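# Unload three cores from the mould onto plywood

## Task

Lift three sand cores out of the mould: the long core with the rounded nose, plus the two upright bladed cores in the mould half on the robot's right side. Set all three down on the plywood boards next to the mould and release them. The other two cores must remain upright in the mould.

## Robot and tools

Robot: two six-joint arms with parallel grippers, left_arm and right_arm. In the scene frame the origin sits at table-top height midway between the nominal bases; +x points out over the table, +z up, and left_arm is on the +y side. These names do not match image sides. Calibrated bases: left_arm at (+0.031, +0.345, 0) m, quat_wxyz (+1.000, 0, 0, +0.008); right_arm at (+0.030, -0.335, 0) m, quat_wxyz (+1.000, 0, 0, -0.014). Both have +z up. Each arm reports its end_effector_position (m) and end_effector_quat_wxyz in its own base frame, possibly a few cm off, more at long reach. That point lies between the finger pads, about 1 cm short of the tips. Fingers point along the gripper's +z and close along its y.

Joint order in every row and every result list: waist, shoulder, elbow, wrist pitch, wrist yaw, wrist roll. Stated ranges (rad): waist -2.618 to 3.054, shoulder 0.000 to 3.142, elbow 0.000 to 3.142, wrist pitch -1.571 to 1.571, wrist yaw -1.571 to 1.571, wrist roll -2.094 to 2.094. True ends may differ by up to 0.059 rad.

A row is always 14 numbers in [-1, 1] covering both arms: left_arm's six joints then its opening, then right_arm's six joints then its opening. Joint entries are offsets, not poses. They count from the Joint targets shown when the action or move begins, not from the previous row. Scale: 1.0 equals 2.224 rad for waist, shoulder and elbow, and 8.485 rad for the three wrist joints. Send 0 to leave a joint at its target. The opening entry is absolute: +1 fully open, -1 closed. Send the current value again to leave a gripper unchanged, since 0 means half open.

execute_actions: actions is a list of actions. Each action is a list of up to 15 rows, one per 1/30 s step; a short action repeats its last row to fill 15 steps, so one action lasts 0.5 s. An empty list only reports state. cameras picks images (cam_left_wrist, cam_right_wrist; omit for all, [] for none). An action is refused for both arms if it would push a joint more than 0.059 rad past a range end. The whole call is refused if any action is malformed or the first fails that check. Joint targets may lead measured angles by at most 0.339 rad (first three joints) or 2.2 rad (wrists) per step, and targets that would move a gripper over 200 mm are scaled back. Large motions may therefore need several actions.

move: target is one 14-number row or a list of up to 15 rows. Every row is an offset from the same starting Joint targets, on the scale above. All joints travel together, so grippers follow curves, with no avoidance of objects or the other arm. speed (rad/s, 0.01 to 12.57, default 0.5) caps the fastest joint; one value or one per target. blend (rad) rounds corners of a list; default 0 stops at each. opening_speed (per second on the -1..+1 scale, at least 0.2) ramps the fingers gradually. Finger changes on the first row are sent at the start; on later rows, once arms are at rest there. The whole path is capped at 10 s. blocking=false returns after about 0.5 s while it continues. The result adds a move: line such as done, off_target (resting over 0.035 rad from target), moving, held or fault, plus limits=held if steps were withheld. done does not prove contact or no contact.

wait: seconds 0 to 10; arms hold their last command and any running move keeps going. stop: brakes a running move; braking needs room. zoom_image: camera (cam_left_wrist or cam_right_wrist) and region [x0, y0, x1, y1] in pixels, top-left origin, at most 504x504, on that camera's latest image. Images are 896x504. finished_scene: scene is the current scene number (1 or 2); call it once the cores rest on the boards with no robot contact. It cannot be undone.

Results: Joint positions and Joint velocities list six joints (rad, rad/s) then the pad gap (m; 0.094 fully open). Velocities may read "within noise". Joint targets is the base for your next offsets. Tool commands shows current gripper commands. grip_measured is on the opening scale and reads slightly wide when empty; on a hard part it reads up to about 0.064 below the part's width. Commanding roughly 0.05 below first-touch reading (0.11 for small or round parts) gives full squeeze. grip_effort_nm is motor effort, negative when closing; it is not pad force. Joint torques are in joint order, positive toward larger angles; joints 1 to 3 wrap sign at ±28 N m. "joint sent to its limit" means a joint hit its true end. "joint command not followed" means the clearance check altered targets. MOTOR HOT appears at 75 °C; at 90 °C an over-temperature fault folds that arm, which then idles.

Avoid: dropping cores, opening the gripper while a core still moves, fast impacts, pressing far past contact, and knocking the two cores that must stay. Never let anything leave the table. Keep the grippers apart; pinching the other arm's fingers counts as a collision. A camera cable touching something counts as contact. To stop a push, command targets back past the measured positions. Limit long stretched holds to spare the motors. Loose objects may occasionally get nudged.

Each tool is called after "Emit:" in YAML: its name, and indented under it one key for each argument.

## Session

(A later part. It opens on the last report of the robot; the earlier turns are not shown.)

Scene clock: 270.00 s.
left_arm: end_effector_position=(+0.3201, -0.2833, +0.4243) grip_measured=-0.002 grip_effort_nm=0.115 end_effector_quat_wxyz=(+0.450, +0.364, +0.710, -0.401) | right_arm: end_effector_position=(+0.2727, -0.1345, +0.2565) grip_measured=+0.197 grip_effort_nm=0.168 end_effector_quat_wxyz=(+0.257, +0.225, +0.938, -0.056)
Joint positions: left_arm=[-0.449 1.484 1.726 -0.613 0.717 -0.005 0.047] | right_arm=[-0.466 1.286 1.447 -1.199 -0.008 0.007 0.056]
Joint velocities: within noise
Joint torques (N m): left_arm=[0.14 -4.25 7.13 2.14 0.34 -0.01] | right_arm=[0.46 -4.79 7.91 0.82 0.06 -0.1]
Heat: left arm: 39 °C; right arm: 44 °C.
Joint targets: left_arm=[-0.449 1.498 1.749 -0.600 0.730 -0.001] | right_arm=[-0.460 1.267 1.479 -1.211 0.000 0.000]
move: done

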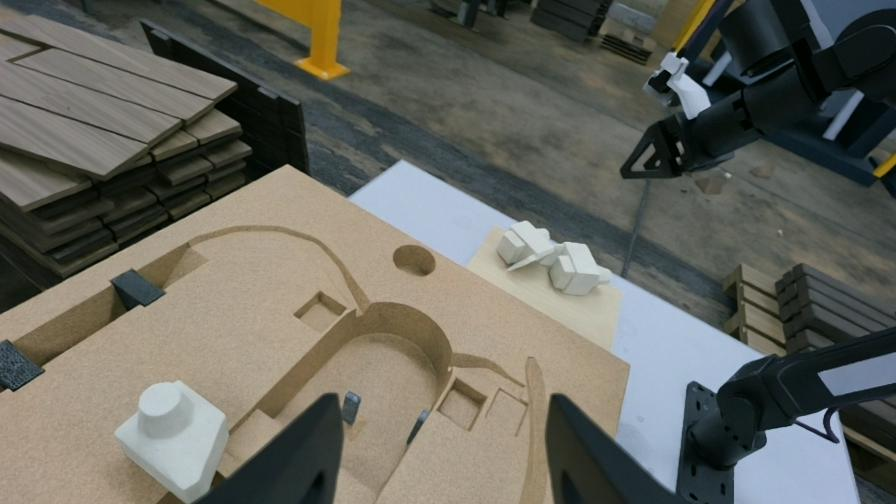

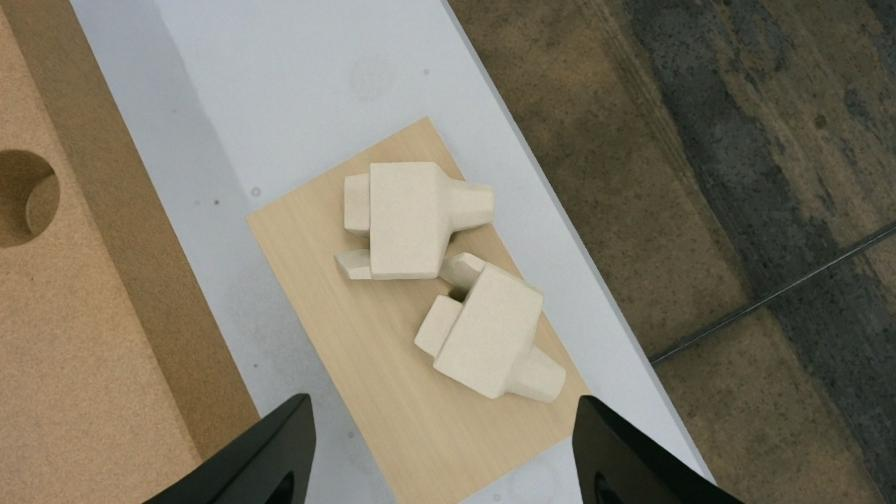

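Emit:
zoom_image:
  camera: "cam_right_wrist"
  region: [330, 140, 560, 320]

Emit:
zoom_image:
  camera: "cam_left_wrist"
  region: [480, 200, 630, 320]

Scaled by 2.191.

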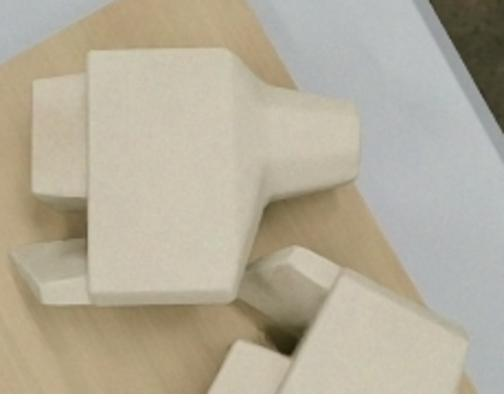

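Scaled by 3.360.

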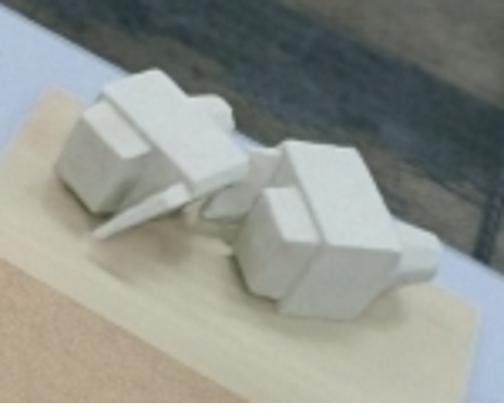

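Emit:
finished_scene:
  scene: 2

The scene is finished: the task was done.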